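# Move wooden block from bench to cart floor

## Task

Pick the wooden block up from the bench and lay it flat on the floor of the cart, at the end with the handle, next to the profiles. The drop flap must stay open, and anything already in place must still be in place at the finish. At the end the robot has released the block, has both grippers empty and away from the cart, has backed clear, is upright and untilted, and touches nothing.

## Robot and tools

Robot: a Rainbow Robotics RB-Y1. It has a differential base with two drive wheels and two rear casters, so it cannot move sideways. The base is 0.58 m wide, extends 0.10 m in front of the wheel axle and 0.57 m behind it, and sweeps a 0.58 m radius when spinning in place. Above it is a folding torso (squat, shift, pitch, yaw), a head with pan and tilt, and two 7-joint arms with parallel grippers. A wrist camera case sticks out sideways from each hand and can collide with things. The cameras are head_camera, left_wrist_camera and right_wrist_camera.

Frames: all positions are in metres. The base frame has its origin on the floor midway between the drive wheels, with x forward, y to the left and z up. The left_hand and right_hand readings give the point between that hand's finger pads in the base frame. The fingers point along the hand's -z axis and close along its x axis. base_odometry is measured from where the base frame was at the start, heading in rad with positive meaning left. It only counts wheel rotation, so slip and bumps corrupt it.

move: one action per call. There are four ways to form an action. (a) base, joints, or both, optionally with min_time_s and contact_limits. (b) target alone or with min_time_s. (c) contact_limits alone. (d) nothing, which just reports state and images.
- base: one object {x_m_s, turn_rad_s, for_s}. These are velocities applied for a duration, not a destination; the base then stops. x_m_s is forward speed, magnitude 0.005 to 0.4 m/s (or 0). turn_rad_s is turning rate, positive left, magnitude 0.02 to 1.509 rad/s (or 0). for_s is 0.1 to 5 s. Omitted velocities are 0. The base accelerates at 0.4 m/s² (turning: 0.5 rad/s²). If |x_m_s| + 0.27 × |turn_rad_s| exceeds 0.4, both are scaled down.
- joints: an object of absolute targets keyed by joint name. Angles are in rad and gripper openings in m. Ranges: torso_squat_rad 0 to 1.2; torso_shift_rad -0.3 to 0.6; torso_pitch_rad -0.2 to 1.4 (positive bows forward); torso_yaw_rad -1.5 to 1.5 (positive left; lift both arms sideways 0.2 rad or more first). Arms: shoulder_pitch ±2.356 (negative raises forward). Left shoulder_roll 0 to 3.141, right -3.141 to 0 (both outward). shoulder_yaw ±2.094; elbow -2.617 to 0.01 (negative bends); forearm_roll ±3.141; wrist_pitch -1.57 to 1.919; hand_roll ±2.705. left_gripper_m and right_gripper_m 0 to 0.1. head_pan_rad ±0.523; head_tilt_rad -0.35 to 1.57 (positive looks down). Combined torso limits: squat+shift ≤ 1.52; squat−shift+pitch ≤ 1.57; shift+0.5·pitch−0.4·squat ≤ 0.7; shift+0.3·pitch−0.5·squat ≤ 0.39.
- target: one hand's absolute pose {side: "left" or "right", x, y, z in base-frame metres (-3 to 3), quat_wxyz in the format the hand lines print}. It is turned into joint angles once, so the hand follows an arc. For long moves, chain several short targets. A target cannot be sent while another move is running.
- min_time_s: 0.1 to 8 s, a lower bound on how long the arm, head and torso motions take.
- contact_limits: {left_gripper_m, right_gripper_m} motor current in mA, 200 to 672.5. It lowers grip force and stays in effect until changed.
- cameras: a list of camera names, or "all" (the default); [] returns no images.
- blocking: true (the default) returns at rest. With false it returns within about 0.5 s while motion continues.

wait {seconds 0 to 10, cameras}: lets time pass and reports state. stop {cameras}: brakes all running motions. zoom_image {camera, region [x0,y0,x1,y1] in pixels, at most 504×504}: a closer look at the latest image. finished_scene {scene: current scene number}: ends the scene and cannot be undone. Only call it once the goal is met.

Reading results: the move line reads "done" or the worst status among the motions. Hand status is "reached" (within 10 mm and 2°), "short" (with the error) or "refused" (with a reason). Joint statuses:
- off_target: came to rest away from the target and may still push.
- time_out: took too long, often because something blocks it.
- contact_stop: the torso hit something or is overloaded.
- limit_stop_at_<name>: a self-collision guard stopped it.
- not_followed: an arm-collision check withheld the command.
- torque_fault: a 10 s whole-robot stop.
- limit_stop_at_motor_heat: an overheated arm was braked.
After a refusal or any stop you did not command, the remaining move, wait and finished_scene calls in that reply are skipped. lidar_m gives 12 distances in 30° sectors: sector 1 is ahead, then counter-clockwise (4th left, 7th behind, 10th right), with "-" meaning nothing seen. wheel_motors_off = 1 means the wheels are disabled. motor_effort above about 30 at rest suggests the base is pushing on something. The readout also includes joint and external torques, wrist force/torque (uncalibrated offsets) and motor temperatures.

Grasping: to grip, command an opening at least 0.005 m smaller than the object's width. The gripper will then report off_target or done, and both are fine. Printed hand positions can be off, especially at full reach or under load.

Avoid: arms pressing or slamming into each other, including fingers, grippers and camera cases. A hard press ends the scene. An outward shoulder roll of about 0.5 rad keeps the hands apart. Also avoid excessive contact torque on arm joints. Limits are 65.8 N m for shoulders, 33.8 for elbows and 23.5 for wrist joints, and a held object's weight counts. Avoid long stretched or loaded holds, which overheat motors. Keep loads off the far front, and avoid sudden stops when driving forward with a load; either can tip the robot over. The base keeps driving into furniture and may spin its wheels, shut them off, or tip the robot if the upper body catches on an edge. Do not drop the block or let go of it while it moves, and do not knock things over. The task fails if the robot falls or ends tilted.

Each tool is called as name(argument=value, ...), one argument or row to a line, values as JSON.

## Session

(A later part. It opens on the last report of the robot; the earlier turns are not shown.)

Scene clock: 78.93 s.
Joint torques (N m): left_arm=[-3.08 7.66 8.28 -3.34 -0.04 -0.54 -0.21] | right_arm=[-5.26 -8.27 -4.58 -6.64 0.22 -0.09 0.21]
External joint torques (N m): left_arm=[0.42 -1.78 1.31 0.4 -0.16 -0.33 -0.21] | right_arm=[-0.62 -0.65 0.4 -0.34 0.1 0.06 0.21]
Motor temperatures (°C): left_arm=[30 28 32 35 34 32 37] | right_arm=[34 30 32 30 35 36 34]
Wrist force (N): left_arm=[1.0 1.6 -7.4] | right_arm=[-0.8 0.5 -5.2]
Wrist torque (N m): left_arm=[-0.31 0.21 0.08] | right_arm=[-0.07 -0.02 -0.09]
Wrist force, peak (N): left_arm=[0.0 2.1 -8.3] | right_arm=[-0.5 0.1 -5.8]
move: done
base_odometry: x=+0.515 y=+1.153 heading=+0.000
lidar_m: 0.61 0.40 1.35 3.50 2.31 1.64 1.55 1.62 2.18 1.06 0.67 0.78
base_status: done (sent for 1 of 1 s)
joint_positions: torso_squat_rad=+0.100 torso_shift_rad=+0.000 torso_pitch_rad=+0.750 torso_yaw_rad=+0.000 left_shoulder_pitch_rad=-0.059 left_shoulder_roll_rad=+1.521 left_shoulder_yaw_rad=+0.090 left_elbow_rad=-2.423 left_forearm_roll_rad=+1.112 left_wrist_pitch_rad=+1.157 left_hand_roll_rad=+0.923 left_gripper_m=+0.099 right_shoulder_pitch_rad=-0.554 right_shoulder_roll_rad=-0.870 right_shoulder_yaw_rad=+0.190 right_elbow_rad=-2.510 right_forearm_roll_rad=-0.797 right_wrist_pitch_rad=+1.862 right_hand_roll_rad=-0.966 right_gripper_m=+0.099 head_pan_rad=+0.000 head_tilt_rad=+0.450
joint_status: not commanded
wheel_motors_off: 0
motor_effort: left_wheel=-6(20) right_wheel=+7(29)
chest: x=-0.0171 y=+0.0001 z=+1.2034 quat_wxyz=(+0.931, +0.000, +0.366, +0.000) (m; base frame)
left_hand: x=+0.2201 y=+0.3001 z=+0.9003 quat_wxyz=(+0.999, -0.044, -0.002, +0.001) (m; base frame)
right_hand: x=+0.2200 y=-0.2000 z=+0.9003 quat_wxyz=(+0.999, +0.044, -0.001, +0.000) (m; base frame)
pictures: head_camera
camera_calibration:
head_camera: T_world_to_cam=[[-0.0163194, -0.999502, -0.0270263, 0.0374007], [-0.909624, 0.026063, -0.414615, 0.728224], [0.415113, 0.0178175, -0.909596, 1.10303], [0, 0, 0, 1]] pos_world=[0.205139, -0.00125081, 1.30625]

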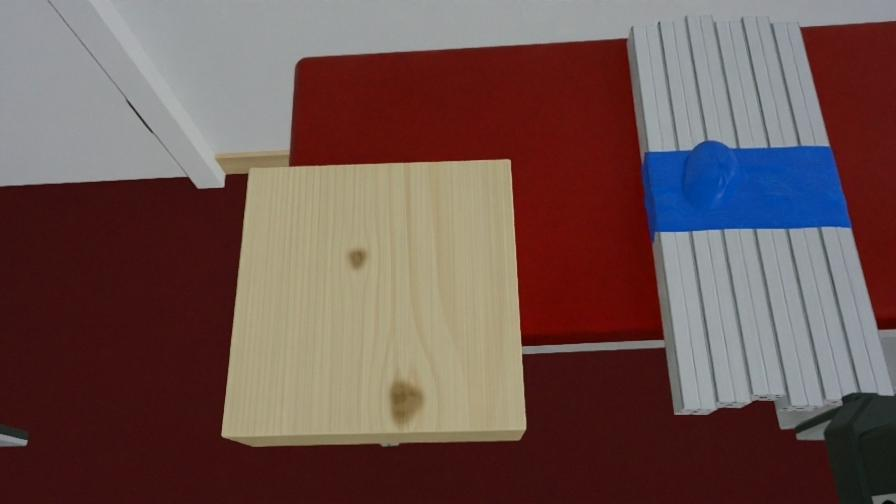

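move(
  target={"side":"left","x":0.402,"y":0.25,"z":0.90,"quat_wxyz":[0.999,-0.0436,0,0]},
  cameras=[],
)

move(
  target={"side":"right","x":0.402,"y":-0.10,"z":0.90,"quat_wxyz":[0.999,0.0436,0,0]},
  cameras=["head_camera","left_wrist_camera","right_wrist_camera"],
)

Scene clock: 84.33 s.
Joint torques (N m): left_arm=[-13.12 11.13 10.44 -3.2 0.24 -0.37 -0.29] | right_arm=[-5.42 -8.26 -3.89 -6.83 0.11 -0.1 0.17]
External joint torques (N m): left_arm=[1.04 -1.43 0.92 0.8 0.09 -0.18 -0.29] | right_arm=[-0.78 -0.65 1.08 -0.54 -0.01 0.05 0.17]
Motor temperatures (°C): left_arm=[30 28 32 35 34 32 37] | right_arm=[34 30 32 30 35 36 34]
Wrist force (N): left_arm=[0.3 1.4 -8.2] | right_arm=[-1.0 0.3 -4.8]
Wrist torque (N m): left_arm=[-0.27 0.11 0.08] | right_arm=[-0.03 -0.02 -0.08]
Wrist force, peak (N): left_arm=[0.5 2.2 -8.8] | right_arm=[-1.0 0.5 -5.8]
move: done
base_odometry: x=+0.515 y=+1.153 heading=+0.000
lidar_m: 0.62 0.39 1.37 3.50 2.30 1.64 1.57 1.63 2.18 1.06 0.68 0.79
base_status: not commanded
joint_positions: torso_squat_rad=+0.100 torso_shift_rad=+0.000 torso_pitch_rad=+0.750 torso_yaw_rad=+0.000 left_shoulder_pitch_rad=-1.163 left_shoulder_roll_rad=+1.155 left_shoulder_yaw_rad=-0.474 left_elbow_rad=-1.740 left_forearm_roll_rad=+1.176 left_wrist_pitch_rad=+1.534 left_hand_roll_rad=+0.712 left_gripper_m=+0.099 right_shoulder_pitch_rad=-0.554 right_shoulder_roll_rad=-0.870 right_shoulder_yaw_rad=+0.190 right_elbow_rad=-2.510 right_forearm_roll_rad=-0.797 right_wrist_pitch_rad=+1.862 right_hand_roll_rad=-0.966 right_gripper_m=+0.099 head_pan_rad=+0.000 head_tilt_rad=+0.450
joint_status: all done
wheel_motors_off: 0
motor_effort: left_wheel=-5(7) right_wheel=+5(7)
chest: x=-0.0171 y=+0.0001 z=+1.2034 quat_wxyz=(+0.931, +0.000, +0.366, +0.000) (m; base frame)
left_hand: x=+0.4020 y=+0.2499 z=+0.9002 quat_wxyz=(+0.999, -0.044, +0.000, +0.000) (m; base frame)
left_hand_status: reached (checked arc, planned for 1.4 s): 0 mm and 0.0 deg off.
right_hand: x=+0.2200 y=-0.2000 z=+0.9003 quat_wxyz=(+0.999, +0.044, -0.001, +0.000) (m; base frame)
pictures: none
No camera images: "cameras" was empty.

Scene clock: 86.10 s.
Joint torques (N m): left_arm=[-13.02 11.03 10.18 -3.49 0.18 -0.29 -0.24] | right_arm=[-17.09 -5.28 -5.37 -6.39 0.05 0.06 0.04]
External joint torques (N m): left_arm=[1.14 -1.53 0.66 0.51 0.03 -0.11 -0.24] | right_arm=[-0.15 0.32 0.71 0.12 -0.06 0.2 0.04]
Motor temperatures (°C): left_arm=[30 28 32 35 34 32 37] | right_arm=[34 30 32 30 35 36 34]
Wrist force (N): left_arm=[0.7 2.1 -7.8] | right_arm=[-0.7 0.5 -5.3]
Wrist torque (N m): left_arm=[-0.35 0.19 0.10] | right_arm=[-0.10 0.02 -0.07]
Wrist force, peak (N): left_arm=[1.3 2.3 -8.3] | right_arm=[-0.4 1.5 -5.6]
move: done
base_odometry: x=+0.515 y=+1.153 heading=+0.000
lidar_m: 0.61 0.39 1.35 3.51 2.29 1.63 1.56 1.62 2.18 1.07 0.68 0.79
base_status: not commanded
joint_positions: torso_squat_rad=+0.100 torso_shift_rad=+0.000 torso_pitch_rad=+0.750 torso_yaw_rad=+0.000 left_shoulder_pitch_rad=-1.163 left_shoulder_roll_rad=+1.155 left_shoulder_yaw_rad=-0.474 left_elbow_rad=-1.740 left_forearm_roll_rad=+1.176 left_wrist_pitch_rad=+1.534 left_hand_roll_rad=+0.712 left_gripper_m=+0.099 right_shoulder_pitch_rad=-1.300 right_shoulder_roll_rad=-0.602 right_shoulder_yaw_rad=+0.408 right_elbow_rad=-1.690 right_forearm_roll_rad=-0.764 right_wrist_pitch_rad=+1.862 right_hand_roll_rad=-0.844 right_gripper_m=+0.099 head_pan_rad=+0.000 head_tilt_rad=+0.450
joint_status: all done
wheel_motors_off: 0
motor_effort: left_wheel=-4(7) right_wheel=+5(9)
chest: x=-0.0171 y=+0.0001 z=+1.2034 quat_wxyz=(+0.931, +0.000, +0.366, +0.000) (m; base frame)
left_hand: x=+0.4020 y=+0.2500 z=+0.9002 quat_wxyz=(+0.999, -0.044, +0.000, +0.000) (m; base frame)
right_hand: x=+0.4017 y=-0.1001 z=+0.9003 quat_wxyz=(+0.999, +0.044, -0.001, +0.000) (m; base frame)
right_hand_status: reached (checked arc, planned for 1.2 s): 0 mm and 0.1 deg off.
pictures: head_camera, left_wrist_camera, right_wrist_camera
camera_calibration:
head_camera: T_world_to_cam=[[-0.0163157, -0.999502, -0.0270247, 0.0373962], [-0.909624, 0.0260589, -0.414615, 0.728133], [0.415113, 0.0178175, -0.909595, 1.10307], [0, 0, 0, 1]] pos_world=[0.205039, -0.00125083, 1.30625]
left_wrist_camera: T_world_to_cam=[[0.999606, 0.0260912, -0.0103746, -0.399626], [0.0275925, -0.844385, 0.535026, -0.252584], [0.0051993, -0.535102, -0.844772, 0.964597], [0, 0, 0, 1]] pos_world=[0.401422, 0.313306, 0.945857]
right_wrist_camera: T_world_to_cam=[[-0.999198, -0.0262926, -0.0302135, 0.424731], [-0.0389503, 0.8136, 0.580119, -0.39816], [0.00932889, 0.58083, -0.813971, 0.859409], [0, 0, 0, 1]] pos_world=[0.400864, -0.164061, 0.943347]

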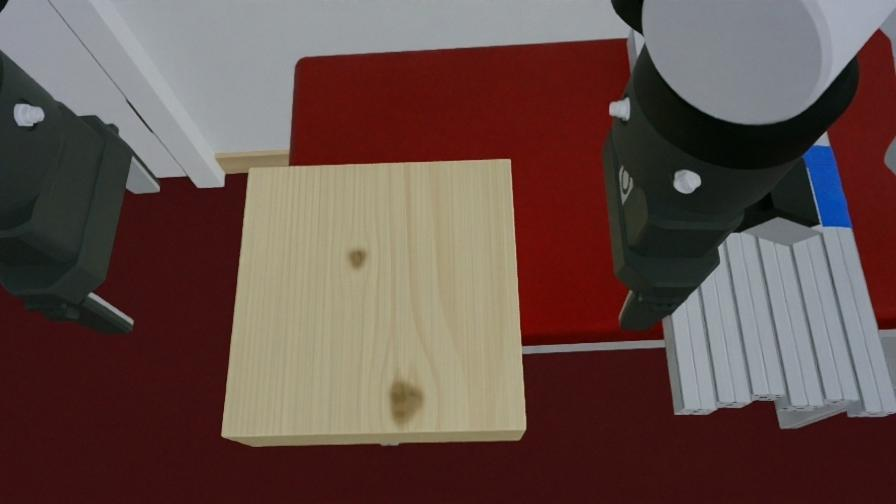

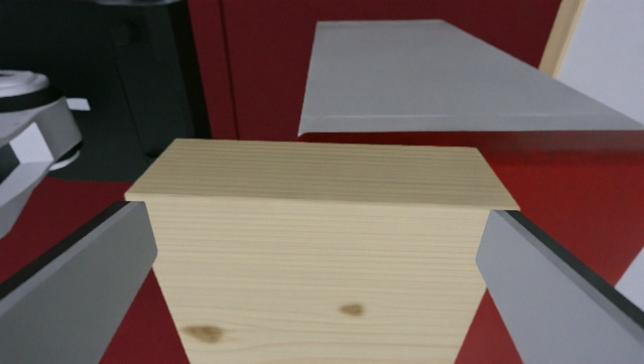

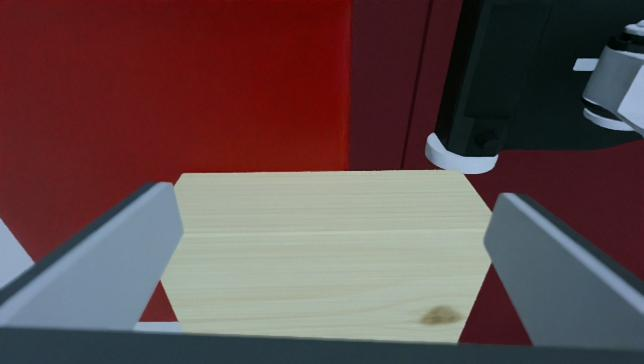

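move(
  target={"side":"left","x":0.415,"y":0.24,"z":0.77,"quat_wxyz":[0.999,-0.0436,0,0]},
  cameras=[],
)

move(
  target={"side":"right","x":0.415,"y":-0.09,"z":0.77,"quat_wxyz":[0.999,0.0436,0,0]},
  cameras=["head_camera","left_wrist_camera","right_wrist_camera"],
)

Scene clock: 95.97 s.
Joint torques (N m): left_arm=[-14.7 9.82 8.35 -4.49 0.07 -0.13 -0.01] | right_arm=[-17.32 -5.46 -5.75 -6.98 0.15 0.07 0.08]
External joint torques (N m): left_arm=[0.46 -1.24 0.78 0.57 -0.09 0.04 -0.01] | right_arm=[-0.37 0.14 0.33 -0.47 0.04 0.22 0.08]
Motor temperatures (°C): left_arm=[31 28 32 35 34 32 37] | right_arm=[34 30 32 30 35 36 34]
Wrist force (N): left_arm=[1.0 2.6 -7.9] | right_arm=[-1.1 0.6 -5.1]
Wrist torque (N m): left_arm=[-0.43 0.24 0.06] | right_arm=[-0.10 -0.02 -0.04]
Wrist force, peak (N): left_arm=[1.1 2.0 -8.9] | right_arm=[-1.1 0.5 -5.9]
move: done
base_odometry: x=+0.515 y=+1.153 heading=+0.000
lidar_m: 0.60 0.40 1.36 3.50 2.31 1.65 1.57 1.63 2.17 1.06 0.68 0.78
base_status: not commanded
joint_positions: torso_squat_rad=+0.100 torso_shift_rad=+0.000 torso_pitch_rad=+0.750 torso_yaw_rad=+0.000 left_shoulder_pitch_rad=-1.168 left_shoulder_roll_rad=+0.886 left_shoulder_yaw_rad=-0.604 left_elbow_rad=-1.301 left_forearm_roll_rad=+0.984 left_wrist_pitch_rad=+1.274 left_hand_roll_rad=+0.516 left_gripper_m=+0.099 right_shoulder_pitch_rad=-1.300 right_shoulder_roll_rad=-0.602 right_shoulder_yaw_rad=+0.408 right_elbow_rad=-1.690 right_forearm_roll_rad=-0.764 right_wrist_pitch_rad=+1.862 right_hand_roll_rad=-0.844 right_gripper_m=+0.099 head_pan_rad=+0.000 head_tilt_rad=+0.450
joint_status: all done
wheel_motors_off: 0
motor_effort: left_wheel=-4(10) right_wheel=+3(7)
chest: x=-0.0171 y=+0.0001 z=+1.2034 quat_wxyz=(+0.931, +0.000, +0.366, +0.000) (m; base frame)
left_hand: x=+0.4148 y=+0.2399 z=+0.7701 quat_wxyz=(+0.999, -0.044, +0.000, +0.000) (m; base frame)
left_hand_status: reached (checked arc, planned for 0.8 s): 0 mm and 0.1 deg off.
right_hand: x=+0.4017 y=-0.1001 z=+0.9003 quat_wxyz=(+0.999, +0.044, -0.001, +0.000) (m; base frame)
pictures: none
No camera images: "cameras" was empty.

Scene clock: 97.10 s.
Joint torques (N m): left_arm=[-14.12 9.22 8.7 -4.77 0.11 -0.31 -0.03] | right_arm=[-17.52 -4.1 -4.45 -7.58 -0.01 0.01 -0.09]
External joint torques (N m): left_arm=[1.03 -1.82 1.13 0.28 -0.05 -0.15 -0.03] | right_arm=[-0.35 0.23 0.17 -0.47 -0.11 0.14 -0.09]
Motor temperatures (°C): left_arm=[31 28 32 36 34 32 37] | right_arm=[34 30 32 30 35 36 34]
Wrist force (N): left_arm=[1.3 1.9 -7.5] | right_arm=[-0.7 0.6 -5.0]
Wrist torque (N m): left_arm=[-0.34 0.25 0.09] | right_arm=[-0.10 0.02 -0.06]
Wrist force, peak (N): left_arm=[1.0 1.9 -8.4] | right_arm=[-1.5 0.7 -6.6]
move: done
base_odometry: x=+0.515 y=+1.153 heading=+0.000
lidar_m: 0.60 0.39 1.35 3.50 2.32 1.64 1.56 1.63 2.16 1.05 0.69 0.79
base_status: not commanded
joint_positions: torso_squat_rad=+0.100 torso_shift_rad=+0.000 torso_pitch_rad=+0.750 torso_yaw_rad=+0.000 left_shoulder_pitch_rad=-1.169 left_shoulder_roll_rad=+0.886 left_shoulder_yaw_rad=-0.604 left_elbow_rad=-1.301 left_forearm_roll_rad=+0.984 left_wrist_pitch_rad=+1.274 left_hand_roll_rad=+0.516 left_gripper_m=+0.099 right_shoulder_pitch_rad=-1.270 right_shoulder_roll_rad=-0.459 right_shoulder_yaw_rad=+0.499 right_elbow_rad=-1.218 right_forearm_roll_rad=-0.614 right_wrist_pitch_rad=+1.453 right_hand_roll_rad=-0.656 right_gripper_m=+0.099 head_pan_rad=+0.000 head_tilt_rad=+0.450
joint_status: all done
wheel_motors_off: 0
motor_effort: left_wheel=-5(6) right_wheel=+4(7)
chest: x=-0.0171 y=+0.0001 z=+1.2034 quat_wxyz=(+0.931, +0.000, +0.366, +0.000) (m; base frame)
left_hand: x=+0.4149 y=+0.2399 z=+0.7702 quat_wxyz=(+0.999, -0.044, -0.001, +0.000) (m; base frame)
right_hand: x=+0.4147 y=-0.0901 z=+0.7703 quat_wxyz=(+0.999, +0.044, -0.001, +0.000) (m; base frame)
right_hand_status: reached (checked arc, planned for 0.8 s): 0 mm and 0.1 deg off.
pictures: head_camera, left_wrist_camera, right_wrist_camera
camera_calibration:
head_camera: T_world_to_cam=[[-0.0162242, -0.999504, -0.0269847, 0.0373265], [-0.909625, 0.0259591, -0.414619, 0.72823], [0.415114, 0.0178191, -0.909595, 1.10303], [0, 0, 0, 1]] pos_world=[0.20514, -0.00125113, 1.30625]
left_wrist_camera: T_world_to_cam=[[0.999607, 0.026174, -0.0100592, -0.413889], [0.0274956, -0.844576, 0.53473, -0.191574], [0.00550029, -0.534796, -0.844963, 0.849243], [0, 0, 0, 1]] pos_world=[0.414322, 0.303206, 0.815856]
right_wrist_camera: T_world_to_cam=[[-0.999201, -0.0262222, -0.0301502, 0.434013], [-0.0388537, 0.813764, 0.579896, -0.330148], [0.00932898, 0.580604, -0.814133, 0.747679], [0, 0, 0, 1]] pos_world=[0.413864, -0.154062, 0.813247]

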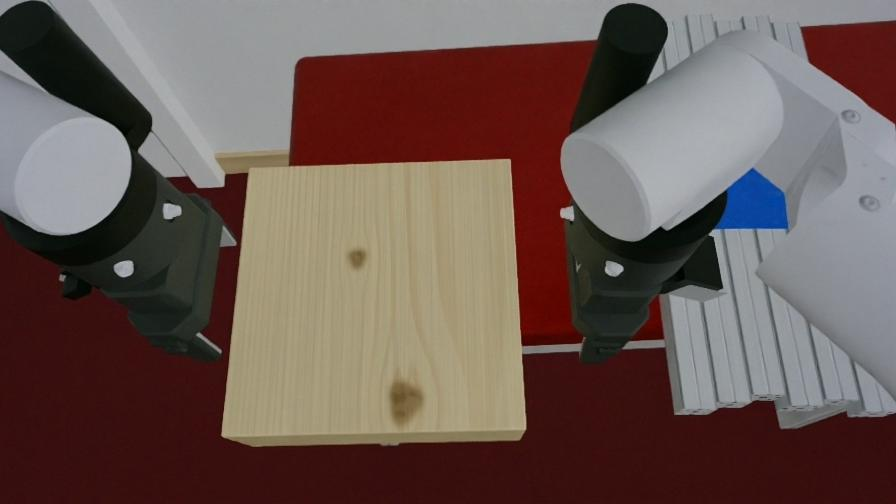

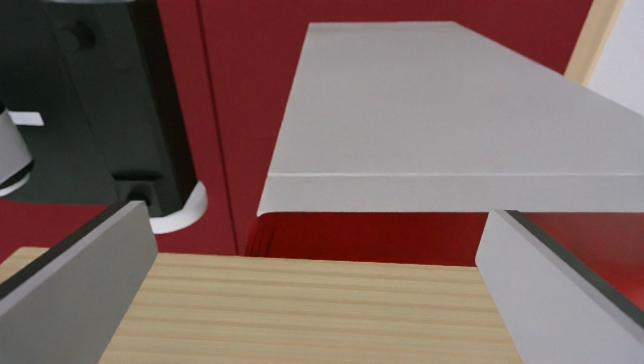

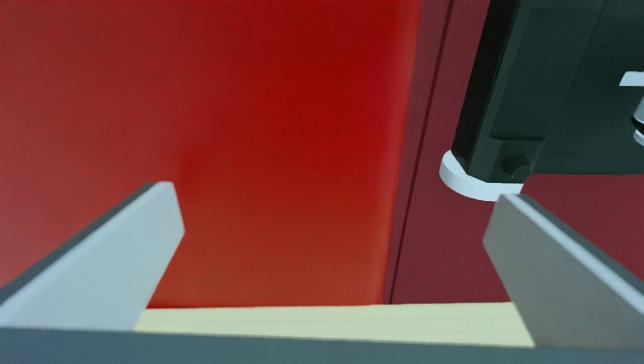

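move(
  target={"side":"left","x":0.415,"y":0.22,"z":0.76,"quat_wxyz":[0.999,-0.0436,0,0]},
  cameras=[],
)

move(
  target={"side":"right","x":0.415,"y":-0.045,"z":0.76,"quat_wxyz":[0.999,0.0436,0,0]},
  cameras=["head_camera","left_wrist_camera","right_wrist_camera"],
)

zoom_image(
  camera="head_camera",
  region=[150, 100, 650, 480],
)

Scene clock: 101.70 s.
Joint torques (N m): left_arm=[-13.64 8.21 6.54 -4 0.11 -0.32 -0.02] | right_arm=[-17.61 -3.88 -4.64 -7.61 0.01 0.09 -0.13]
External joint torques (N m): left_arm=[1.93 -1.89 -0.71 1.26 -0.05 -0.15 -0.02] | right_arm=[-0.45 0.46 -0.01 -0.51 -0.09 0.22 -0.13]
Motor temperatures (°C): left_arm=[31 28 32 36 34 32 37] | right_arm=[34 30 32 30 35 36 34]
Wrist force (N): left_arm=[0.1 1.7 -4.2] | right_arm=[-0.6 0.3 -5.2]
Wrist torque (N m): left_arm=[-0.43 -0.08 0.03] | right_arm=[-0.05 0.05 -0.08]
Wrist force, peak (N): left_arm=[1.0 2.1 -8.4] | right_arm=[-1.1 -0.4 -5.6]
move: done
base_odometry: x=+0.515 y=+1.153 heading=+0.000
lidar_m: 0.60 0.40 1.35 3.49 2.30 1.63 1.56 1.63 2.17 1.07 0.68 0.79
base_status: not commanded
joint_positions: torso_squat_rad=+0.100 torso_shift_rad=+0.000 torso_pitch_rad=+0.750 torso_yaw_rad=+0.000 left_shoulder_pitch_rad=-1.193 left_shoulder_roll_rad=+0.831 left_shoulder_yaw_rad=-0.628 left_elbow_rad=-1.266 left_forearm_roll_rad=+0.949 left_wrist_pitch_rad=+1.264 left_hand_roll_rad=+0.540 left_gripper_m=+0.099 right_shoulder_pitch_rad=-1.270 right_shoulder_roll_rad=-0.459 right_shoulder_yaw_rad=+0.499 right_elbow_rad=-1.218 right_forearm_roll_rad=-0.614 right_wrist_pitch_rad=+1.454 right_hand_roll_rad=-0.656 right_gripper_m=+0.099 head_pan_rad=+0.000 head_tilt_rad=+0.450
joint_status: all done
wheel_motors_off: 0
motor_effort: left_wheel=-5(6) right_wheel=+6(8)
chest: x=-0.0171 y=+0.0001 z=+1.2034 quat_wxyz=(+0.931, +0.000, +0.366, +0.000) (m; base frame)
left_hand: x=+0.4153 y=+0.2198 z=+0.7603 quat_wxyz=(+0.999, -0.044, +0.000, +0.000) (m; base frame)
left_hand_status: reached (checked arc, planned for 0.3 s): 0 mm and 0.1 deg off.
right_hand: x=+0.4147 y=-0.0901 z=+0.7703 quat_wxyz=(+0.999, +0.044, -0.001, +0.000) (m; base frame)
pictures: none
No camera images: "cameras" was empty.

Scene clock: 102.57 s.
Joint torques (N m): left_arm=[-13.48 6.32 6.47 -4.76 0.51 -0.38 0] | right_arm=[-20.81 0.29 -3.61 -8.47 -0.45 -1.14 -0.37]
External joint torques (N m): left_arm=[2.09 -3.79 -0.78 0.5 0.36 -0.2 0] | right_arm=[-2.73 2.81 0.31 -1.3 -0.56 -1 -0.37]
Motor temperatures (°C): left_arm=[31 28 32 36 34 32 37] | right_arm=[34 30 32 30 35 36 34]
Wrist force (N): left_arm=[2.4 4.7 -2.9] | right_arm=[-2.8 -5.2 -2.9]
Wrist torque (N m): left_arm=[-0.51 0.10 0.24] | right_arm=[0.16 -0.04 0.21]
Wrist force, peak (N): left_arm=[3.3 5.6 -3.6] | right_arm=[-6.1 -10.1 -1.5]
move: done
base_odometry: x=+0.515 y=+1.153 heading=+0.000
lidar_m: 0.60 0.40 1.37 3.50 2.30 1.63 1.56 1.63 2.17 1.06 0.68 0.77
base_status: not commanded
joint_positions: torso_squat_rad=+0.100 torso_shift_rad=+0.000 torso_pitch_rad=+0.750 torso_yaw_rad=+0.000 left_shoulder_pitch_rad=-1.193 left_shoulder_roll_rad=+0.831 left_shoulder_yaw_rad=-0.628 left_elbow_rad=-1.266 left_forearm_roll_rad=+0.949 left_wrist_pitch_rad=+1.264 left_hand_roll_rad=+0.540 left_gripper_m=+0.099 right_shoulder_pitch_rad=-1.347 right_shoulder_roll_rad=-0.346 right_shoulder_yaw_rad=+0.541 right_elbow_rad=-1.070 right_forearm_roll_rad=-0.570 right_wrist_pitch_rad=+1.399 right_hand_roll_rad=-0.691 right_gripper_m=+0.099 head_pan_rad=+0.000 head_tilt_rad=+0.450
joint_status: all done
wheel_motors_off: 0
motor_effort: left_wheel=-4(6) right_wheel=+7(9)
chest: x=-0.0172 y=+0.0001 z=+1.2034 quat_wxyz=(+0.931, +0.000, +0.366, +0.000) (m; base frame)
left_hand: x=+0.4154 y=+0.2202 z=+0.7605 quat_wxyz=(+0.999, -0.043, -0.001, +0.000) (m; base frame)
right_hand: x=+0.4143 y=-0.0458 z=+0.7602 quat_wxyz=(+0.999, +0.043, -0.001, +0.000) (m; base frame)
right_hand_status: reached (checked arc, planned for 0.4 s): 1 mm and 0.1 deg off.
pictures: head_camera, left_wrist_camera, right_wrist_camera
camera_calibration:
head_camera: T_world_to_cam=[[-0.0163134, -0.999501, -0.0270304, 0.0374059], [-0.909531, 0.0260632, -0.414818, 0.728421], [0.415316, 0.0178179, -0.909503, 1.103], [0, 0, 0, 1]] pos_world=[0.205039, -0.00125081, 1.30635]
left_wrist_camera: T_world_to_cam=[[0.999606, 0.0262848, -0.00988953, -0.414039], [0.027499, -0.844617, 0.534664, -0.202973], [0.00570065, -0.534725, -0.845007, 0.830441], [0, 0, 0, 1]] pos_world=[0.414723, 0.283506, 0.806156]
right_wrist_camera: T_world_to_cam=[[-0.999195, -0.0258967, -0.0306246, 0.43479], [-0.0388573, 0.814162, 0.579337, -0.359922], [0.00993046, 0.58006, -0.814513, 0.713819], [0, 0, 0, 1]] pos_world=[0.413366, -0.109764, 0.803246]

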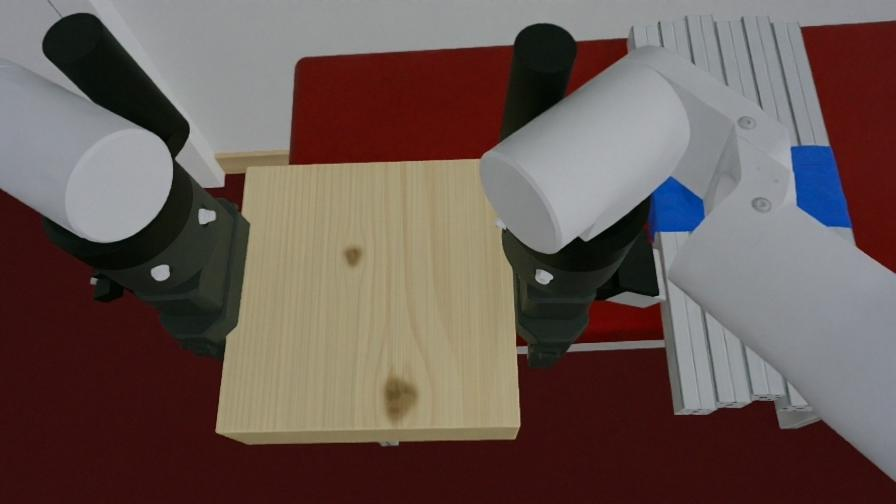

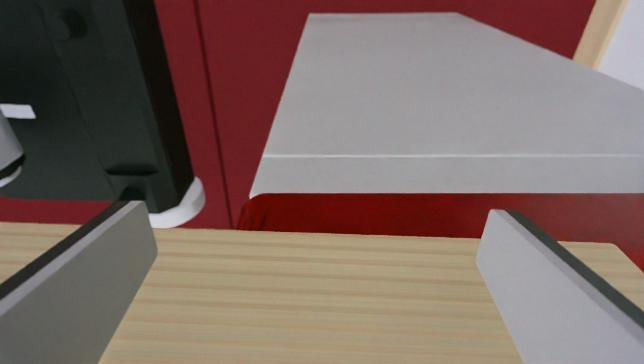

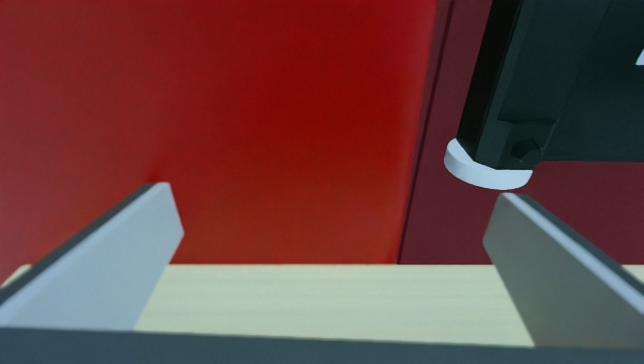

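Scaled by 1.008 from the camera's 896x504 image, which has a finer 1280x720 frame.

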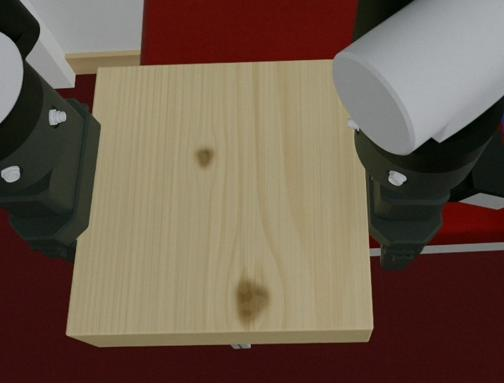

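move(
  target={"side":"left","x":0.415,"y":0.212,"z":0.768,"quat_wxyz":[0.999,-0.0436,0,0]},
  cameras=[],
)

move(
  target={"side":"right","x":0.415,"y":-0.037,"z":0.768,"quat_wxyz":[0.999,0.0436,0,0]},
  cameras=["head_camera"],
)

Scene clock: 105.80 s.
Joint torques (N m): left_arm=[-19.53 -3.38 7.65 -13.35 4.84 -2.36 -0.03] | right_arm=[-23.71 7.37 -4.02 -12.9 -2.96 -3.21 -0.73]
External joint torques (N m): left_arm=[-3.87 -13.31 0.28 -8.03 4.69 -2.19 -0.02] | right_arm=[-5.65 9.93 -0.1 -5.74 -3.07 -3.09 -0.73]
Motor temperatures (°C): left_arm=[31 28 32 36 34 32 37] | right_arm=[34 30 32 30 35 36 34]
Wrist force (N): left_arm=[6.4 25.9 -14.6] | right_arm=[-4.7 -20.7 -4.1]
Wrist torque (N m): left_arm=[-0.67 0.21 0.23] | right_arm=[0.58 -0.38 0.96]
Wrist force, peak (N): left_arm=[7.4 31.7 -13.8] | right_arm=[-4.2 -26.0 -5.7]
move: done
base_odometry: x=+0.515 y=+1.153 heading=+0.000
lidar_m: 0.61 0.41 1.36 3.50 2.30 1.64 1.56 1.62 2.17 1.07 0.69 0.78
base_status: not commanded
joint_positions: torso_squat_rad=+0.100 torso_shift_rad=+0.000 torso_pitch_rad=+0.750 torso_yaw_rad=+0.000 left_shoulder_pitch_rad=-1.199 left_shoulder_roll_rad=+0.835 left_shoulder_yaw_rad=-0.630 left_elbow_rad=-1.296 left_forearm_roll_rad=+0.944 left_wrist_pitch_rad=+1.290 left_hand_roll_rad=+0.570 left_gripper_m=+0.099 right_shoulder_pitch_rad=-1.346 right_shoulder_roll_rad=-0.348 right_shoulder_yaw_rad=+0.541 right_elbow_rad=-1.069 right_forearm_roll_rad=-0.569 right_wrist_pitch_rad=+1.400 right_hand_roll_rad=-0.691 right_gripper_m=+0.099 head_pan_rad=+0.000 head_tilt_rad=+0.450
joint_status: all done
wheel_motors_off: 0
motor_effort: left_wheel=-4(5) right_wheel=+4(7)
chest: x=-0.0170 y=+0.0001 z=+1.2034 quat_wxyz=(+0.930, +0.000, +0.366, +0.000) (m; base frame)
left_hand: x=+0.4151 y=+0.2150 z=+0.7671 quat_wxyz=(+0.999, -0.041, +0.001, +0.001) (m; base frame)
left_hand_status: reached (checked arc, planned for 0.2 s): 3 mm and 0.3 deg off.
right_hand: x=+0.4143 y=-0.0475 z=+0.7594 quat_wxyz=(+0.999, +0.042, +0.000, -0.001) (m; base frame)
pictures: none
No camera images: "cameras" was empty.

Scene clock: 106.67 s.
Joint torques (N m): left_arm=[-23.72 -12.91 8.51 -19.01 8.61 -4.6 0.23] | right_arm=[-32.25 19.42 -4.71 -20.44 -6.26 -6.29 -1.53]
External joint torques (N m): left_arm=[-8.1 -22.92 1.14 -13.72 8.46 -4.44 0.23] | right_arm=[-14.01 21.82 -0.78 -13.25 -6.38 -6.18 -1.53]
Motor temperatures (°C): left_arm=[31 28 32 36 34 33 37] | right_arm=[34 30 32 30 35 36 34]
Wrist force (N): left_arm=[7.5 44.6 -15.8] | right_arm=[-6.0 -41.2 -13.5]
Wrist torque (N m): left_arm=[-1.03 0.61 -0.32] | right_arm=[0.99 -0.47 1.80]
Wrist force, peak (N): left_arm=[9.9 53.5 -13.7] | right_arm=[-6.3 -48.3 -11.3]
move: done
base_odometry: x=+0.515 y=+1.153 heading=+0.000
lidar_m: 0.60 0.40 1.34 3.50 2.32 1.62 1.57 1.64 2.18 1.08 0.68 0.79
base_status: not commanded
joint_positions: torso_squat_rad=+0.100 torso_shift_rad=+0.000 torso_pitch_rad=+0.751 torso_yaw_rad=+0.000 left_shoulder_pitch_rad=-1.198 left_shoulder_roll_rad=+0.837 left_shoulder_yaw_rad=-0.631 left_elbow_rad=-1.295 left_forearm_roll_rad=+0.943 left_wrist_pitch_rad=+1.290 left_hand_roll_rad=+0.570 left_gripper_m=+0.099 right_shoulder_pitch_rad=-1.361 right_shoulder_roll_rad=-0.339 right_shoulder_yaw_rad=+0.543 right_elbow_rad=-1.072 right_forearm_roll_rad=-0.567 right_wrist_pitch_rad=+1.422 right_hand_roll_rad=-0.706 right_gripper_m=+0.099 head_pan_rad=+0.000 head_tilt_rad=+0.450
joint_status: all done
wheel_motors_off: 0
motor_effort: left_wheel=-4(5) right_wheel=+5(7)
chest: x=-0.0168 y=+0.0001 z=+1.2033 quat_wxyz=(+0.930, +0.000, +0.367, +0.000) (m; base frame)
left_hand: x=+0.4150 y=+0.2174 z=+0.7664 quat_wxyz=(+0.999, -0.039, +0.001, +0.002) (m; base frame)
right_hand: x=+0.4147 y=-0.0423 z=+0.7651 quat_wxyz=(+0.999, +0.039, +0.002, -0.002) (m; base frame)
right_hand_status: reached (checked arc, planned for 0.2 s): 6 mm and 0.6 deg off.
pictures: head_camera
camera_calibration:
head_camera: T_world_to_cam=[[-0.0162847, -0.999506, -0.0268866, 0.0373079], [-0.909885, 0.0259623, -0.414048, 0.727685], [0.414542, 0.0177211, -0.909858, 1.10309], [0, 0, 0, 1]] pos_world=[0.20544, -0.00115087, 1.30596]

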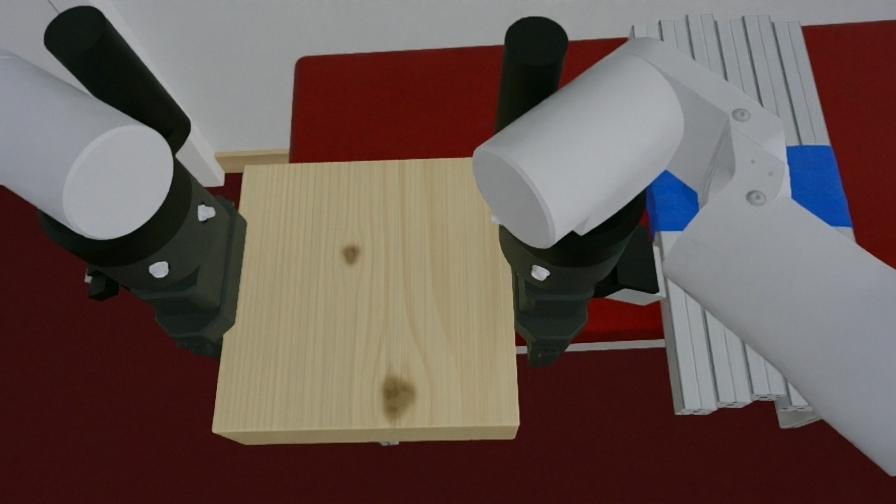

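move(
  joints={"torso_pitch_rad":0.70},
  min_time_s=1.5,
  cameras=["head_camera","left_wrist_camera"],
)

Scene clock: 115.00 s.
Joint torques (N m): left_arm=[-24.29 -12.85 9 -19.05 8.44 -4.66 0.18] | right_arm=[-33.19 19.34 -5.14 -20.45 -6.23 -6.27 -1.61]
External joint torques (N m): left_arm=[-7.83 -23.02 1.35 -13.81 8.34 -4.42 0.18] | right_arm=[-14.19 22.16 -0.97 -13.27 -6.41 -6.09 -1.61]
Motor temperatures (°C): left_arm=[31 28 32 36 35 33 37] | right_arm=[35 30 32 31 36 37 34]
Wrist force (N): left_arm=[6.3 43.9 -15.7] | right_arm=[-6.7 -41.5 -13.7]
Wrist torque (N m): left_arm=[-0.97 0.63 -0.30] | right_arm=[1.04 -0.49 1.82]
Wrist force, peak (N): left_arm=[6.6 45.1 -15.9] | right_arm=[-6.1 -42.3 -13.9]
move: done
base_odometry: x=+0.515 y=+1.153 heading=+0.000
lidar_m: 0.61 0.40 1.36 3.51 2.30 1.63 1.56 1.63 2.16 1.07 0.68 0.79
base_status: not commanded
joint_positions: torso_squat_rad=+0.100 torso_shift_rad=+0.000 torso_pitch_rad=+0.701 torso_yaw_rad=+0.000 left_shoulder_pitch_rad=-1.198 left_shoulder_roll_rad=+0.837 left_shoulder_yaw_rad=-0.631 left_elbow_rad=-1.295 left_forearm_roll_rad=+0.943 left_wrist_pitch_rad=+1.290 left_hand_roll_rad=+0.570 left_gripper_m=+0.099 right_shoulder_pitch_rad=-1.361 right_shoulder_roll_rad=-0.339 right_shoulder_yaw_rad=+0.543 right_elbow_rad=-1.072 right_forearm_roll_rad=-0.567 right_wrist_pitch_rad=+1.422 right_hand_roll_rad=-0.706 right_gripper_m=+0.099 head_pan_rad=+0.000 head_tilt_rad=+0.450
joint_status: all done
wheel_motors_off: 0
motor_effort: left_wheel=-5(6) right_wheel=+4(6)
chest: x=-0.0283 y=+0.0001 z=+1.2135 quat_wxyz=(+0.939, +0.000, +0.343, +0.000) (m; base frame)
left_hand: x=+0.4247 y=+0.2174 z=+0.7986 quat_wxyz=(+0.999, -0.039, -0.024, +0.001) (m; base frame)
right_hand: x=+0.4244 y=-0.0423 z=+0.7974 quat_wxyz=(+0.999, +0.039, -0.023, -0.001) (m; base frame)
pictures: head_camera, left_wrist_camera
camera_calibration:
head_camera: T_world_to_cam=[[-0.0149266, -0.999506, -0.0276601, 0.0383743], [-0.888194, 0.0259592, -0.458735, 0.776355], [0.459227, 0.0177201, -0.888142, 1.09213], [0, 0, 0, 1]] pos_world=[0.188592, -0.00115088, 1.32717]
left_wrist_camera: T_world_to_cam=[[0.99888, 0.0304415, 0.0362107, -0.460306], [0.006727, -0.849074, 0.528231, -0.211087], [0.0468257, -0.527396, -0.848328, 0.844761], [0, 0, 0, 1]] pos_world=[0.421654, 0.280307, 0.844806]

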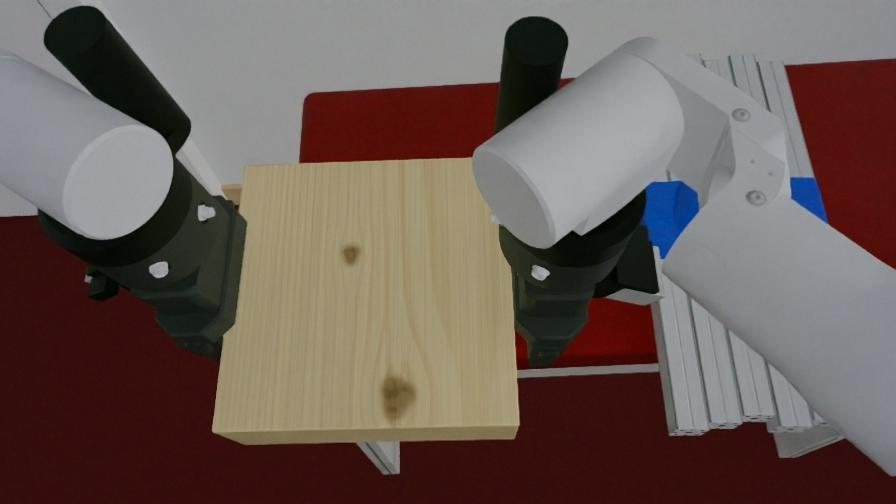

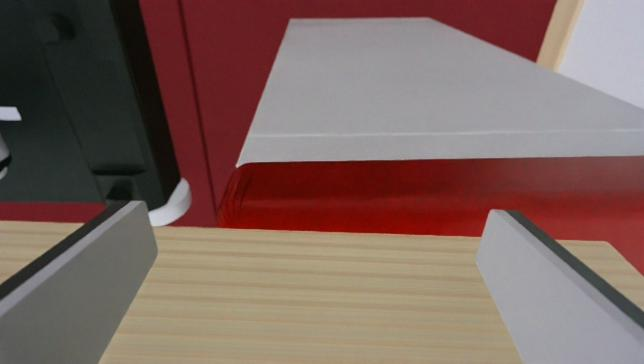

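move(
  joints={"torso_pitch_rad":0.60},
  min_time_s=1.5,
  cameras=[],
)

move(
  base={"x_m_s":-0.3,"for_s":2.1},
  cameras=[],
)

move(
  base={"turn_rad_s":-0.6,"for_s":2.6},
  cameras=["head_camera"],
)

move(
  base={"x_m_s":0.35,"for_s":4.3},
  cameras=[],
)

move(
  base={"turn_rad_s":0.6,"for_s":2.6},
  joints={"head_tilt_rad":0.4},
  cameras=["head_camera"],
)

Scene clock: 119.23 s.
Joint torques (N m): left_arm=[-26.38 -12.42 9.15 -18.83 8.53 -5.08 0.21] | right_arm=[-34.5 18.43 -5.85 -20.73 -6.26 -6.59 -1.63]
External joint torques (N m): left_arm=[-8.35 -22.83 0.96 -13.72 8.54 -4.68 0.22] | right_arm=[-14.1 22.08 -1.22 -13.6 -6.56 -6.26 -1.64]
Motor temperatures (°C): left_arm=[31 28 32 37 35 33 37] | right_arm=[35 30 32 32 36 37 34]
Wrist force (N): left_arm=[4.3 44.1 -15.1] | right_arm=[-8.5 -41.5 -13.8]
Wrist torque (N m): left_arm=[-1.00 0.52 -0.25] | right_arm=[1.00 -0.56 1.83]
Wrist force, peak (N): left_arm=[6.4 44.7 -15.9] | right_arm=[-7.8 -42.3 -13.6]
move: done
base_odometry: x=+0.515 y=+1.153 heading=+0.000
lidar_m: 0.60 0.40 1.36 3.50 2.29 1.65 1.57 1.64 2.18 1.07 0.69 0.79
base_status: not commanded
joint_positions: torso_squat_rad=+0.100 torso_shift_rad=+0.000 torso_pitch_rad=+0.601 torso_yaw_rad=+0.000 left_shoulder_pitch_rad=-1.198 left_shoulder_roll_rad=+0.837 left_shoulder_yaw_rad=-0.631 left_elbow_rad=-1.295 left_forearm_roll_rad=+0.943 left_wrist_pitch_rad=+1.290 left_hand_roll_rad=+0.570 left_gripper_m=+0.099 right_shoulder_pitch_rad=-1.361 right_shoulder_roll_rad=-0.339 right_shoulder_yaw_rad=+0.543 right_elbow_rad=-1.072 right_forearm_roll_rad=-0.567 right_wrist_pitch_rad=+1.423 right_hand_roll_rad=-0.706 right_gripper_m=+0.099 head_pan_rad=+0.000 head_tilt_rad=+0.450
joint_status: all done
wheel_motors_off: 0
motor_effort: left_wheel=-5(5) right_wheel=+4(6)
chest: x=-0.0528 y=+0.0001 z=+1.2322 quat_wxyz=(+0.955, +0.000, +0.296, +0.000) (m; base frame)
left_hand: x=+0.4392 y=+0.2174 z=+0.8646 quat_wxyz=(+0.997, -0.039, -0.073, -0.001) (m; base frame)
right_hand: x=+0.4391 y=-0.0423 z=+0.8633 quat_wxyz=(+0.997, +0.039, -0.073, +0.001) (m; base frame)
pictures: none
No camera images: "cameras" was empty.

Scene clock: 122.43 s.
Joint torques (N m): left_arm=[-27.24 -12.64 9.75 -18.74 8.23 -5.2 0.22] | right_arm=[-35.8 18.47 -6.06 -20.77 -5.94 -6.8 -1.67]
External joint torques (N m): left_arm=[-9.22 -23.05 1.57 -13.64 8.23 -4.8 0.23] | right_arm=[-15.4 22.12 -1.43 -13.64 -6.24 -6.48 -1.68]
Motor temperatures (°C): left_arm=[31 28 32 37 35 33 37] | right_arm=[35 30 32 32 36 37 34]
Wrist force (N): left_arm=[5.5 43.2 -14.5] | right_arm=[-8.2 -41.2 -13.6]
Wrist torque (N m): left_arm=[-0.99 0.63 -0.24] | right_arm=[1.00 -0.58 1.82]
Wrist force, peak (N): left_arm=[5.0 44.8 -15.6] | right_arm=[-10.0 -41.7 -14.1]
move: done
base_odometry: x=-0.116 y=+1.153 heading=+0.000
lidar_m: 1.00 1.66 2.19 4.18 1.38 0.99 0.94 0.98 1.31 3.30 1.38 1.17
base_status: done (sent for 2.1 of 2.1 s)
joint_positions: torso_squat_rad=+0.100 torso_shift_rad=+0.000 torso_pitch_rad=+0.601 torso_yaw_rad=+0.000 left_shoulder_pitch_rad=-1.198 left_shoulder_roll_rad=+0.837 left_shoulder_yaw_rad=-0.631 left_elbow_rad=-1.295 left_forearm_roll_rad=+0.943 left_wrist_pitch_rad=+1.290 left_hand_roll_rad=+0.570 left_gripper_m=+0.099 right_shoulder_pitch_rad=-1.360 right_shoulder_roll_rad=-0.339 right_shoulder_yaw_rad=+0.543 right_elbow_rad=-1.072 right_forearm_roll_rad=-0.567 right_wrist_pitch_rad=+1.423 right_hand_roll_rad=-0.706 right_gripper_m=+0.099 head_pan_rad=+0.000 head_tilt_rad=+0.450
joint_status: not commanded
wheel_motors_off: 0
motor_effort: left_wheel=-6(24) right_wheel=+7(44)
chest: x=-0.0528 y=+0.0001 z=+1.2322 quat_wxyz=(+0.955, +0.000, +0.296, +0.000) (m; base frame)
left_hand: x=+0.4391 y=+0.2174 z=+0.8645 quat_wxyz=(+0.997, -0.039, -0.073, -0.001) (m; base frame)
right_hand: x=+0.4390 y=-0.0424 z=+0.8632 quat_wxyz=(+0.997, +0.039, -0.073, +0.001) (m; base frame)
pictures: none
No camera images: "cameras" was empty.

Scene clock: 126.57 s.
Joint torques (N m): left_arm=[-27.04 -12.79 9.78 -18.71 8.31 -5.19 0.21] | right_arm=[-36.21 18.41 -6.02 -20.71 -6.11 -6.68 -1.69]
External joint torques (N m): left_arm=[-9.02 -23.21 1.59 -13.61 8.31 -4.78 0.22] | right_arm=[-15.81 22.07 -1.39 -13.58 -6.41 -6.35 -1.7]
Motor temperatures (°C): left_arm=[31 28 32 37 35 33 37] | right_arm=[36 31 32 32 36 37 34]
Wrist force (N): left_arm=[5.2 43.8 -15.4] | right_arm=[-9.0 -40.3 -13.8]
Wrist torque (N m): left_arm=[-1.01 0.60 -0.19] | right_arm=[0.94 -0.64 1.84]
Wrist force, peak (N): left_arm=[5.6 44.5 -16.4] | right_arm=[-8.6 -42.3 -14.0]
move: done
base_odometry: x=-0.116 y=+1.153 heading=-1.560
lidar_m: 3.30 1.38 1.18 1.02 1.67 2.18 4.15 1.38 0.99 0.94 0.95 1.29
base_status: done (sent for 2.6 of 2.6 s)
joint_positions: torso_squat_rad=+0.100 torso_shift_rad=+0.000 torso_pitch_rad=+0.601 torso_yaw_rad=+0.000 left_shoulder_pitch_rad=-1.198 left_shoulder_roll_rad=+0.837 left_shoulder_yaw_rad=-0.631 left_elbow_rad=-1.295 left_forearm_roll_rad=+0.943 left_wrist_pitch_rad=+1.290 left_hand_roll_rad=+0.570 left_gripper_m=+0.099 right_shoulder_pitch_rad=-1.360 right_shoulder_roll_rad=-0.339 right_shoulder_yaw_rad=+0.543 right_elbow_rad=-1.072 right_forearm_roll_rad=-0.567 right_wrist_pitch_rad=+1.423 right_hand_roll_rad=-0.706 right_gripper_m=+0.099 head_pan_rad=+0.000 head_tilt_rad=+0.450
joint_status: not commanded
wheel_motors_off: 0
motor_effort: left_wheel=+16(44) right_wheel=+0(42)
chest: x=-0.0528 y=+0.0001 z=+1.2322 quat_wxyz=(+0.955, +0.000, +0.296, +0.000) (m; base frame)
left_hand: x=+0.4391 y=+0.2174 z=+0.8645 quat_wxyz=(+0.997, -0.039, -0.073, -0.001) (m; base frame)
right_hand: x=+0.4390 y=-0.0424 z=+0.8632 quat_wxyz=(+0.997, +0.039, -0.073, +0.001) (m; base frame)
pictures: head_camera
camera_calibration:
head_camera: T_world_to_cam=[[-0.0120885, -0.999506, -0.0290136, 0.0403436], [-0.837937, 0.025959, -0.54515, 0.872292], [0.545634, 0.0177215, -0.837836, 1.0626], [0, 0, 0, 1]] pos_world=[0.151625, -0.00115088, 1.36698]

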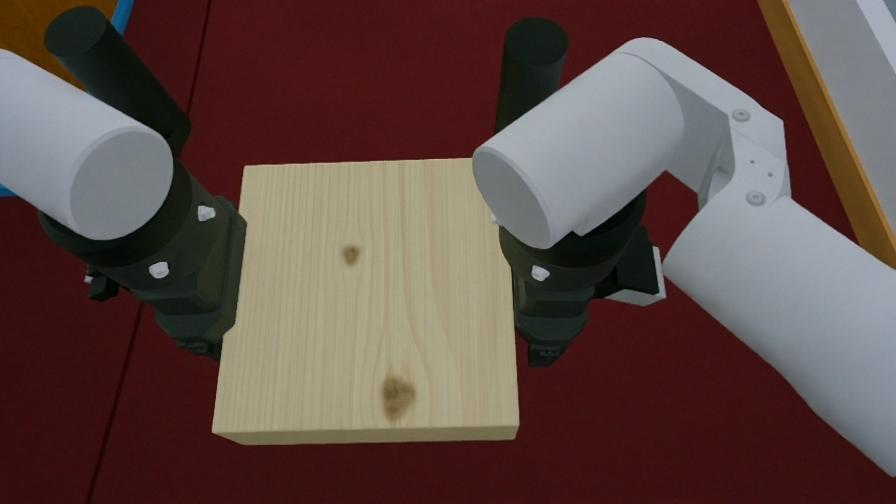

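Scene clock: 132.03 s.
Joint torques (N m): left_arm=[-26.77 -12.56 9.64 -18.87 8.21 -5.3 0.17] | right_arm=[-35.95 18.34 -6.41 -20.63 -5.97 -6.72 -1.78]
External joint torques (N m): left_arm=[-8.75 -22.98 1.46 -13.76 8.21 -4.9 0.18] | right_arm=[-15.55 21.99 -1.77 -13.5 -6.27 -6.39 -1.78]
Motor temperatures (°C): left_arm=[32 28 32 37 36 33 37] | right_arm=[36 31 32 33 37 38 34]
Wrist force (N): left_arm=[4.7 44.1 -15.2] | right_arm=[-8.6 -41.0 -13.1]
Wrist torque (N m): left_arm=[-1.08 0.57 -0.28] | right_arm=[1.00 -0.56 1.85]
Wrist force, peak (N): left_arm=[5.0 44.6 -15.6] | right_arm=[-9.5 -42.6 -12.2]
move: done
base_odometry: x=-0.099 y=-0.352 heading=-1.560
lidar_m: 3.12 2.44 0.93 0.88 0.91 1.94 4.00 1.32 0.94 0.89 0.91 1.23
base_status: done (sent for 4.3 of 4.3 s)
joint_positions: torso_squat_rad=+0.100 torso_shift_rad=+0.000 torso_pitch_rad=+0.601 torso_yaw_rad=+0.000 left_shoulder_pitch_rad=-1.198 left_shoulder_roll_rad=+0.837 left_shoulder_yaw_rad=-0.631 left_elbow_rad=-1.295 left_forearm_roll_rad=+0.943 left_wrist_pitch_rad=+1.290 left_hand_roll_rad=+0.570 left_gripper_m=+0.099 right_shoulder_pitch_rad=-1.360 right_shoulder_roll_rad=-0.339 right_shoulder_yaw_rad=+0.543 right_elbow_rad=-1.072 right_forearm_roll_rad=-0.567 right_wrist_pitch_rad=+1.423 right_hand_roll_rad=-0.706 right_gripper_m=+0.099 head_pan_rad=+0.000 head_tilt_rad=+0.450
joint_status: not commanded
wheel_motors_off: 0
motor_effort: left_wheel=+0(46) right_wheel=-2(35)
chest: x=-0.0527 y=+0.0001 z=+1.2322 quat_wxyz=(+0.955, +0.000, +0.296, +0.000) (m; base frame)
left_hand: x=+0.4391 y=+0.2174 z=+0.8644 quat_wxyz=(+0.997, -0.039, -0.073, -0.001) (m; base frame)
right_hand: x=+0.4390 y=-0.0424 z=+0.8631 quat_wxyz=(+0.997, +0.039, -0.073, +0.001) (m; base frame)
pictures: none
No camera images: "cameras" was empty.

Scene clock: 136.17 s.
Joint torques (N m): left_arm=[-26.78 -12.56 10.03 -18.94 8.28 -5.25 0.25] | right_arm=[-35.82 18.55 -6.12 -20.65 -6.18 -6.48 -1.74]
External joint torques (N m): left_arm=[-8.76 -22.97 1.85 -13.84 8.29 -4.85 0.26] | right_arm=[-15.42 22.2 -1.49 -13.52 -6.48 -6.15 -1.75]
Motor temperatures (°C): left_arm=[32 28 32 37 36 33 37] | right_arm=[36 31 32 33 37 38 34]
Wrist force (N): left_arm=[5.4 43.2 -15.2] | right_arm=[-8.5 -41.4 -13.0]
Wrist torque (N m): left_arm=[-0.99 0.67 -0.24] | right_arm=[1.02 -0.60 1.82]
Wrist force, peak (N): left_arm=[4.7 44.4 -15.6] | right_arm=[-8.9 -41.9 -14.4]
move: done
base_odometry: x=-0.099 y=-0.352 heading=+0.000
lidar_m: 0.89 0.92 1.93 3.97 1.29 0.93 0.88 0.92 1.24 3.11 2.44 0.93
base_status: done (sent for 2.6 of 2.6 s)
joint_positions: torso_squat_rad=+0.100 torso_shift_rad=+0.000 torso_pitch_rad=+0.601 torso_yaw_rad=+0.000 left_shoulder_pitch_rad=-1.198 left_shoulder_roll_rad=+0.837 left_shoulder_yaw_rad=-0.631 left_elbow_rad=-1.295 left_forearm_roll_rad=+0.943 left_wrist_pitch_rad=+1.290 left_hand_roll_rad=+0.570 left_gripper_m=+0.099 right_shoulder_pitch_rad=-1.360 right_shoulder_roll_rad=-0.339 right_shoulder_yaw_rad=+0.543 right_elbow_rad=-1.072 right_forearm_roll_rad=-0.567 right_wrist_pitch_rad=+1.423 right_hand_roll_rad=-0.706 right_gripper_m=+0.099 head_pan_rad=+0.000 head_tilt_rad=+0.400
joint_status: all done
wheel_motors_off: 0
motor_effort: left_wheel=-2(39) right_wheel=+15(35)
chest: x=-0.0528 y=+0.0001 z=+1.2322 quat_wxyz=(+0.955, +0.000, +0.296, +0.000) (m; base frame)
left_hand: x=+0.4391 y=+0.2174 z=+0.8644 quat_wxyz=(+0.997, -0.039, -0.073, -0.001) (m; base frame)
right_hand: x=+0.4390 y=-0.0424 z=+0.8631 quat_wxyz=(+0.997, +0.039, -0.073, +0.001) (m; base frame)
pictures: head_camera
camera_calibration:
head_camera: T_world_to_cam=[[-0.01063, -0.999506, -0.0295768, 0.0410084], [-0.809749, 0.0259584, -0.586202, 0.926963], [0.58668, 0.0177184, -0.809625, 1.02021], [0, 0, 0, 1]] pos_world=[0.152506, -0.00115088, 1.37059]

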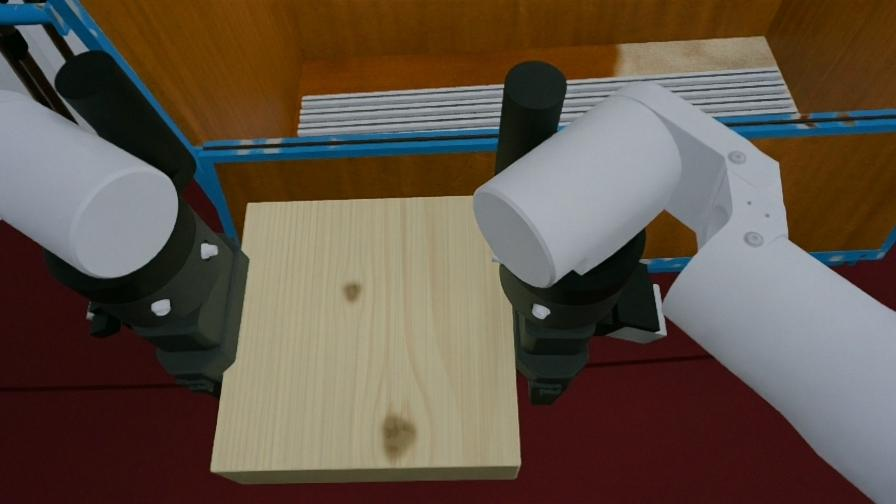

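move(
  base={"x_m_s":0.25,"for_s":2.2},
)

Scene clock: 141.87 s.
Joint torques (N m): left_arm=[-26.91 -12.69 9.54 -18.86 8.26 -5.2 0.22] | right_arm=[-36.15 18.4 -6.26 -20.69 -6.15 -6.69 -1.64]
External joint torques (N m): left_arm=[-8.89 -23.1 1.36 -13.75 8.26 -4.79 0.23] | right_arm=[-15.75 22.05 -1.62 -13.57 -6.45 -6.36 -1.65]
Motor temperatures (°C): left_arm=[32 28 32 38 36 33 37] | right_arm=[37 31 32 33 37 38 34]
Wrist force (N): left_arm=[5.6 43.4 -14.7] | right_arm=[-9.0 -41.0 -13.4]
Wrist torque (N m): left_arm=[-0.98 0.64 -0.23] | right_arm=[0.97 -0.63 1.82]
Wrist force, peak (N): left_arm=[6.8 44.5 -15.0] | right_arm=[-8.3 -41.9 -14.1]
move: done
base_odometry: x=+0.451 y=-0.352 heading=+0.000
lidar_m: 0.33 0.35 0.47 3.93 2.12 1.51 1.43 1.51 1.98 5.01 0.50 0.36
base_status: done (sent for 2.2 of 2.2 s)
joint_positions: torso_squat_rad=+0.100 torso_shift_rad=+0.000 torso_pitch_rad=+0.601 torso_yaw_rad=+0.000 left_shoulder_pitch_rad=-1.198 left_shoulder_roll_rad=+0.837 left_shoulder_yaw_rad=-0.631 left_elbow_rad=-1.295 left_forearm_roll_rad=+0.943 left_wrist_pitch_rad=+1.290 left_hand_roll_rad=+0.570 left_gripper_m=+0.099 right_shoulder_pitch_rad=-1.360 right_shoulder_roll_rad=-0.339 right_shoulder_yaw_rad=+0.543 right_elbow_rad=-1.072 right_forearm_roll_rad=-0.567 right_wrist_pitch_rad=+1.423 right_hand_roll_rad=-0.706 right_gripper_m=+0.099 head_pan_rad=+0.000 head_tilt_rad=+0.400
joint_status: not commanded
wheel_motors_off: 0
motor_effort: left_wheel=+3(34) right_wheel=-4(46)
chest: x=-0.0528 y=+0.0001 z=+1.2322 quat_wxyz=(+0.955, +0.000, +0.296, +0.000) (m; base frame)
left_hand: x=+0.4391 y=+0.2174 z=+0.8644 quat_wxyz=(+0.997, -0.039, -0.073, -0.001) (m; base frame)
right_hand: x=+0.4390 y=-0.0424 z=+0.8631 quat_wxyz=(+0.997, +0.039, -0.073, +0.001) (m; base frame)
pictures: head_camera, left_wrist_camera, right_wrist_camera
camera_calibration:
head_camera: T_world_to_cam=[[-0.01063, -0.999506, -0.0295768, 0.0410084], [-0.809749, 0.0259584, -0.586202, 0.926963], [0.58668, 0.0177184, -0.809625, 1.02021], [0, 0, 0, 1]] pos_world=[0.152506, -0.00115088, 1.37059]
left_wrist_camera: T_world_to_cam=[[0.99035, 0.0303678, 0.135224, -0.558936], [-0.0458072, -0.84914, 0.526178, -0.2211], [0.130803, -0.527294, -0.839554, 0.85546], [0, 0, 0, 1]] pos_world=[0.431517, 0.280308, 0.910124]
right_wrist_camera: T_world_to_cam=[[-0.9847, -0.0226582, -0.172778, 0.579172], [-0.117277, 0.819526, 0.560913, -0.370781], [0.128887, 0.572594, -0.809644, 0.738708], [0, 0, 0, 1]] pos_world=[0.431618, -0.105992, 0.906135]

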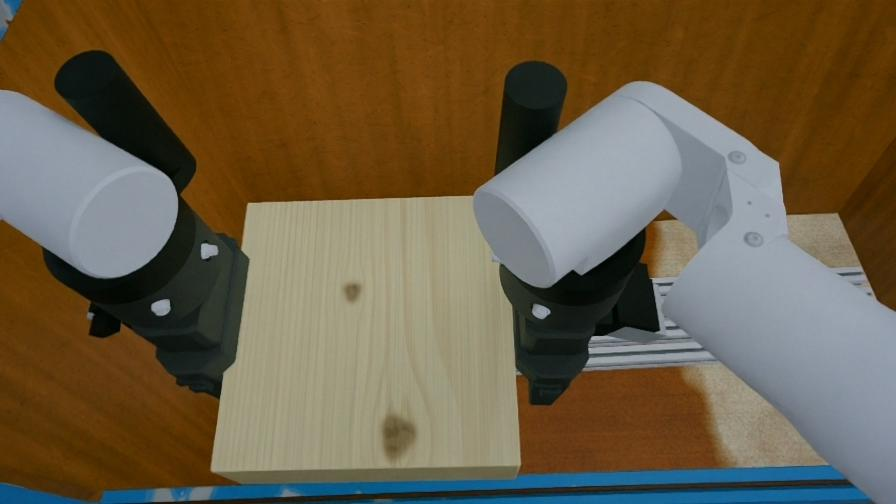

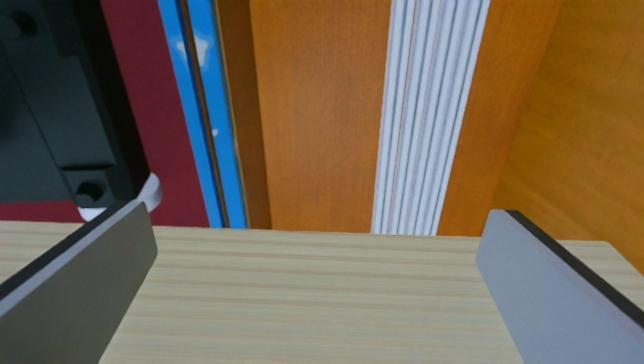

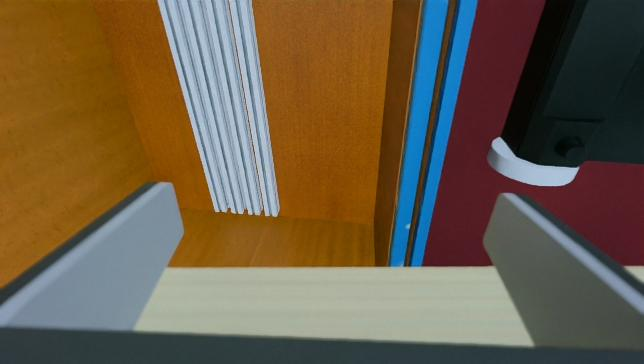

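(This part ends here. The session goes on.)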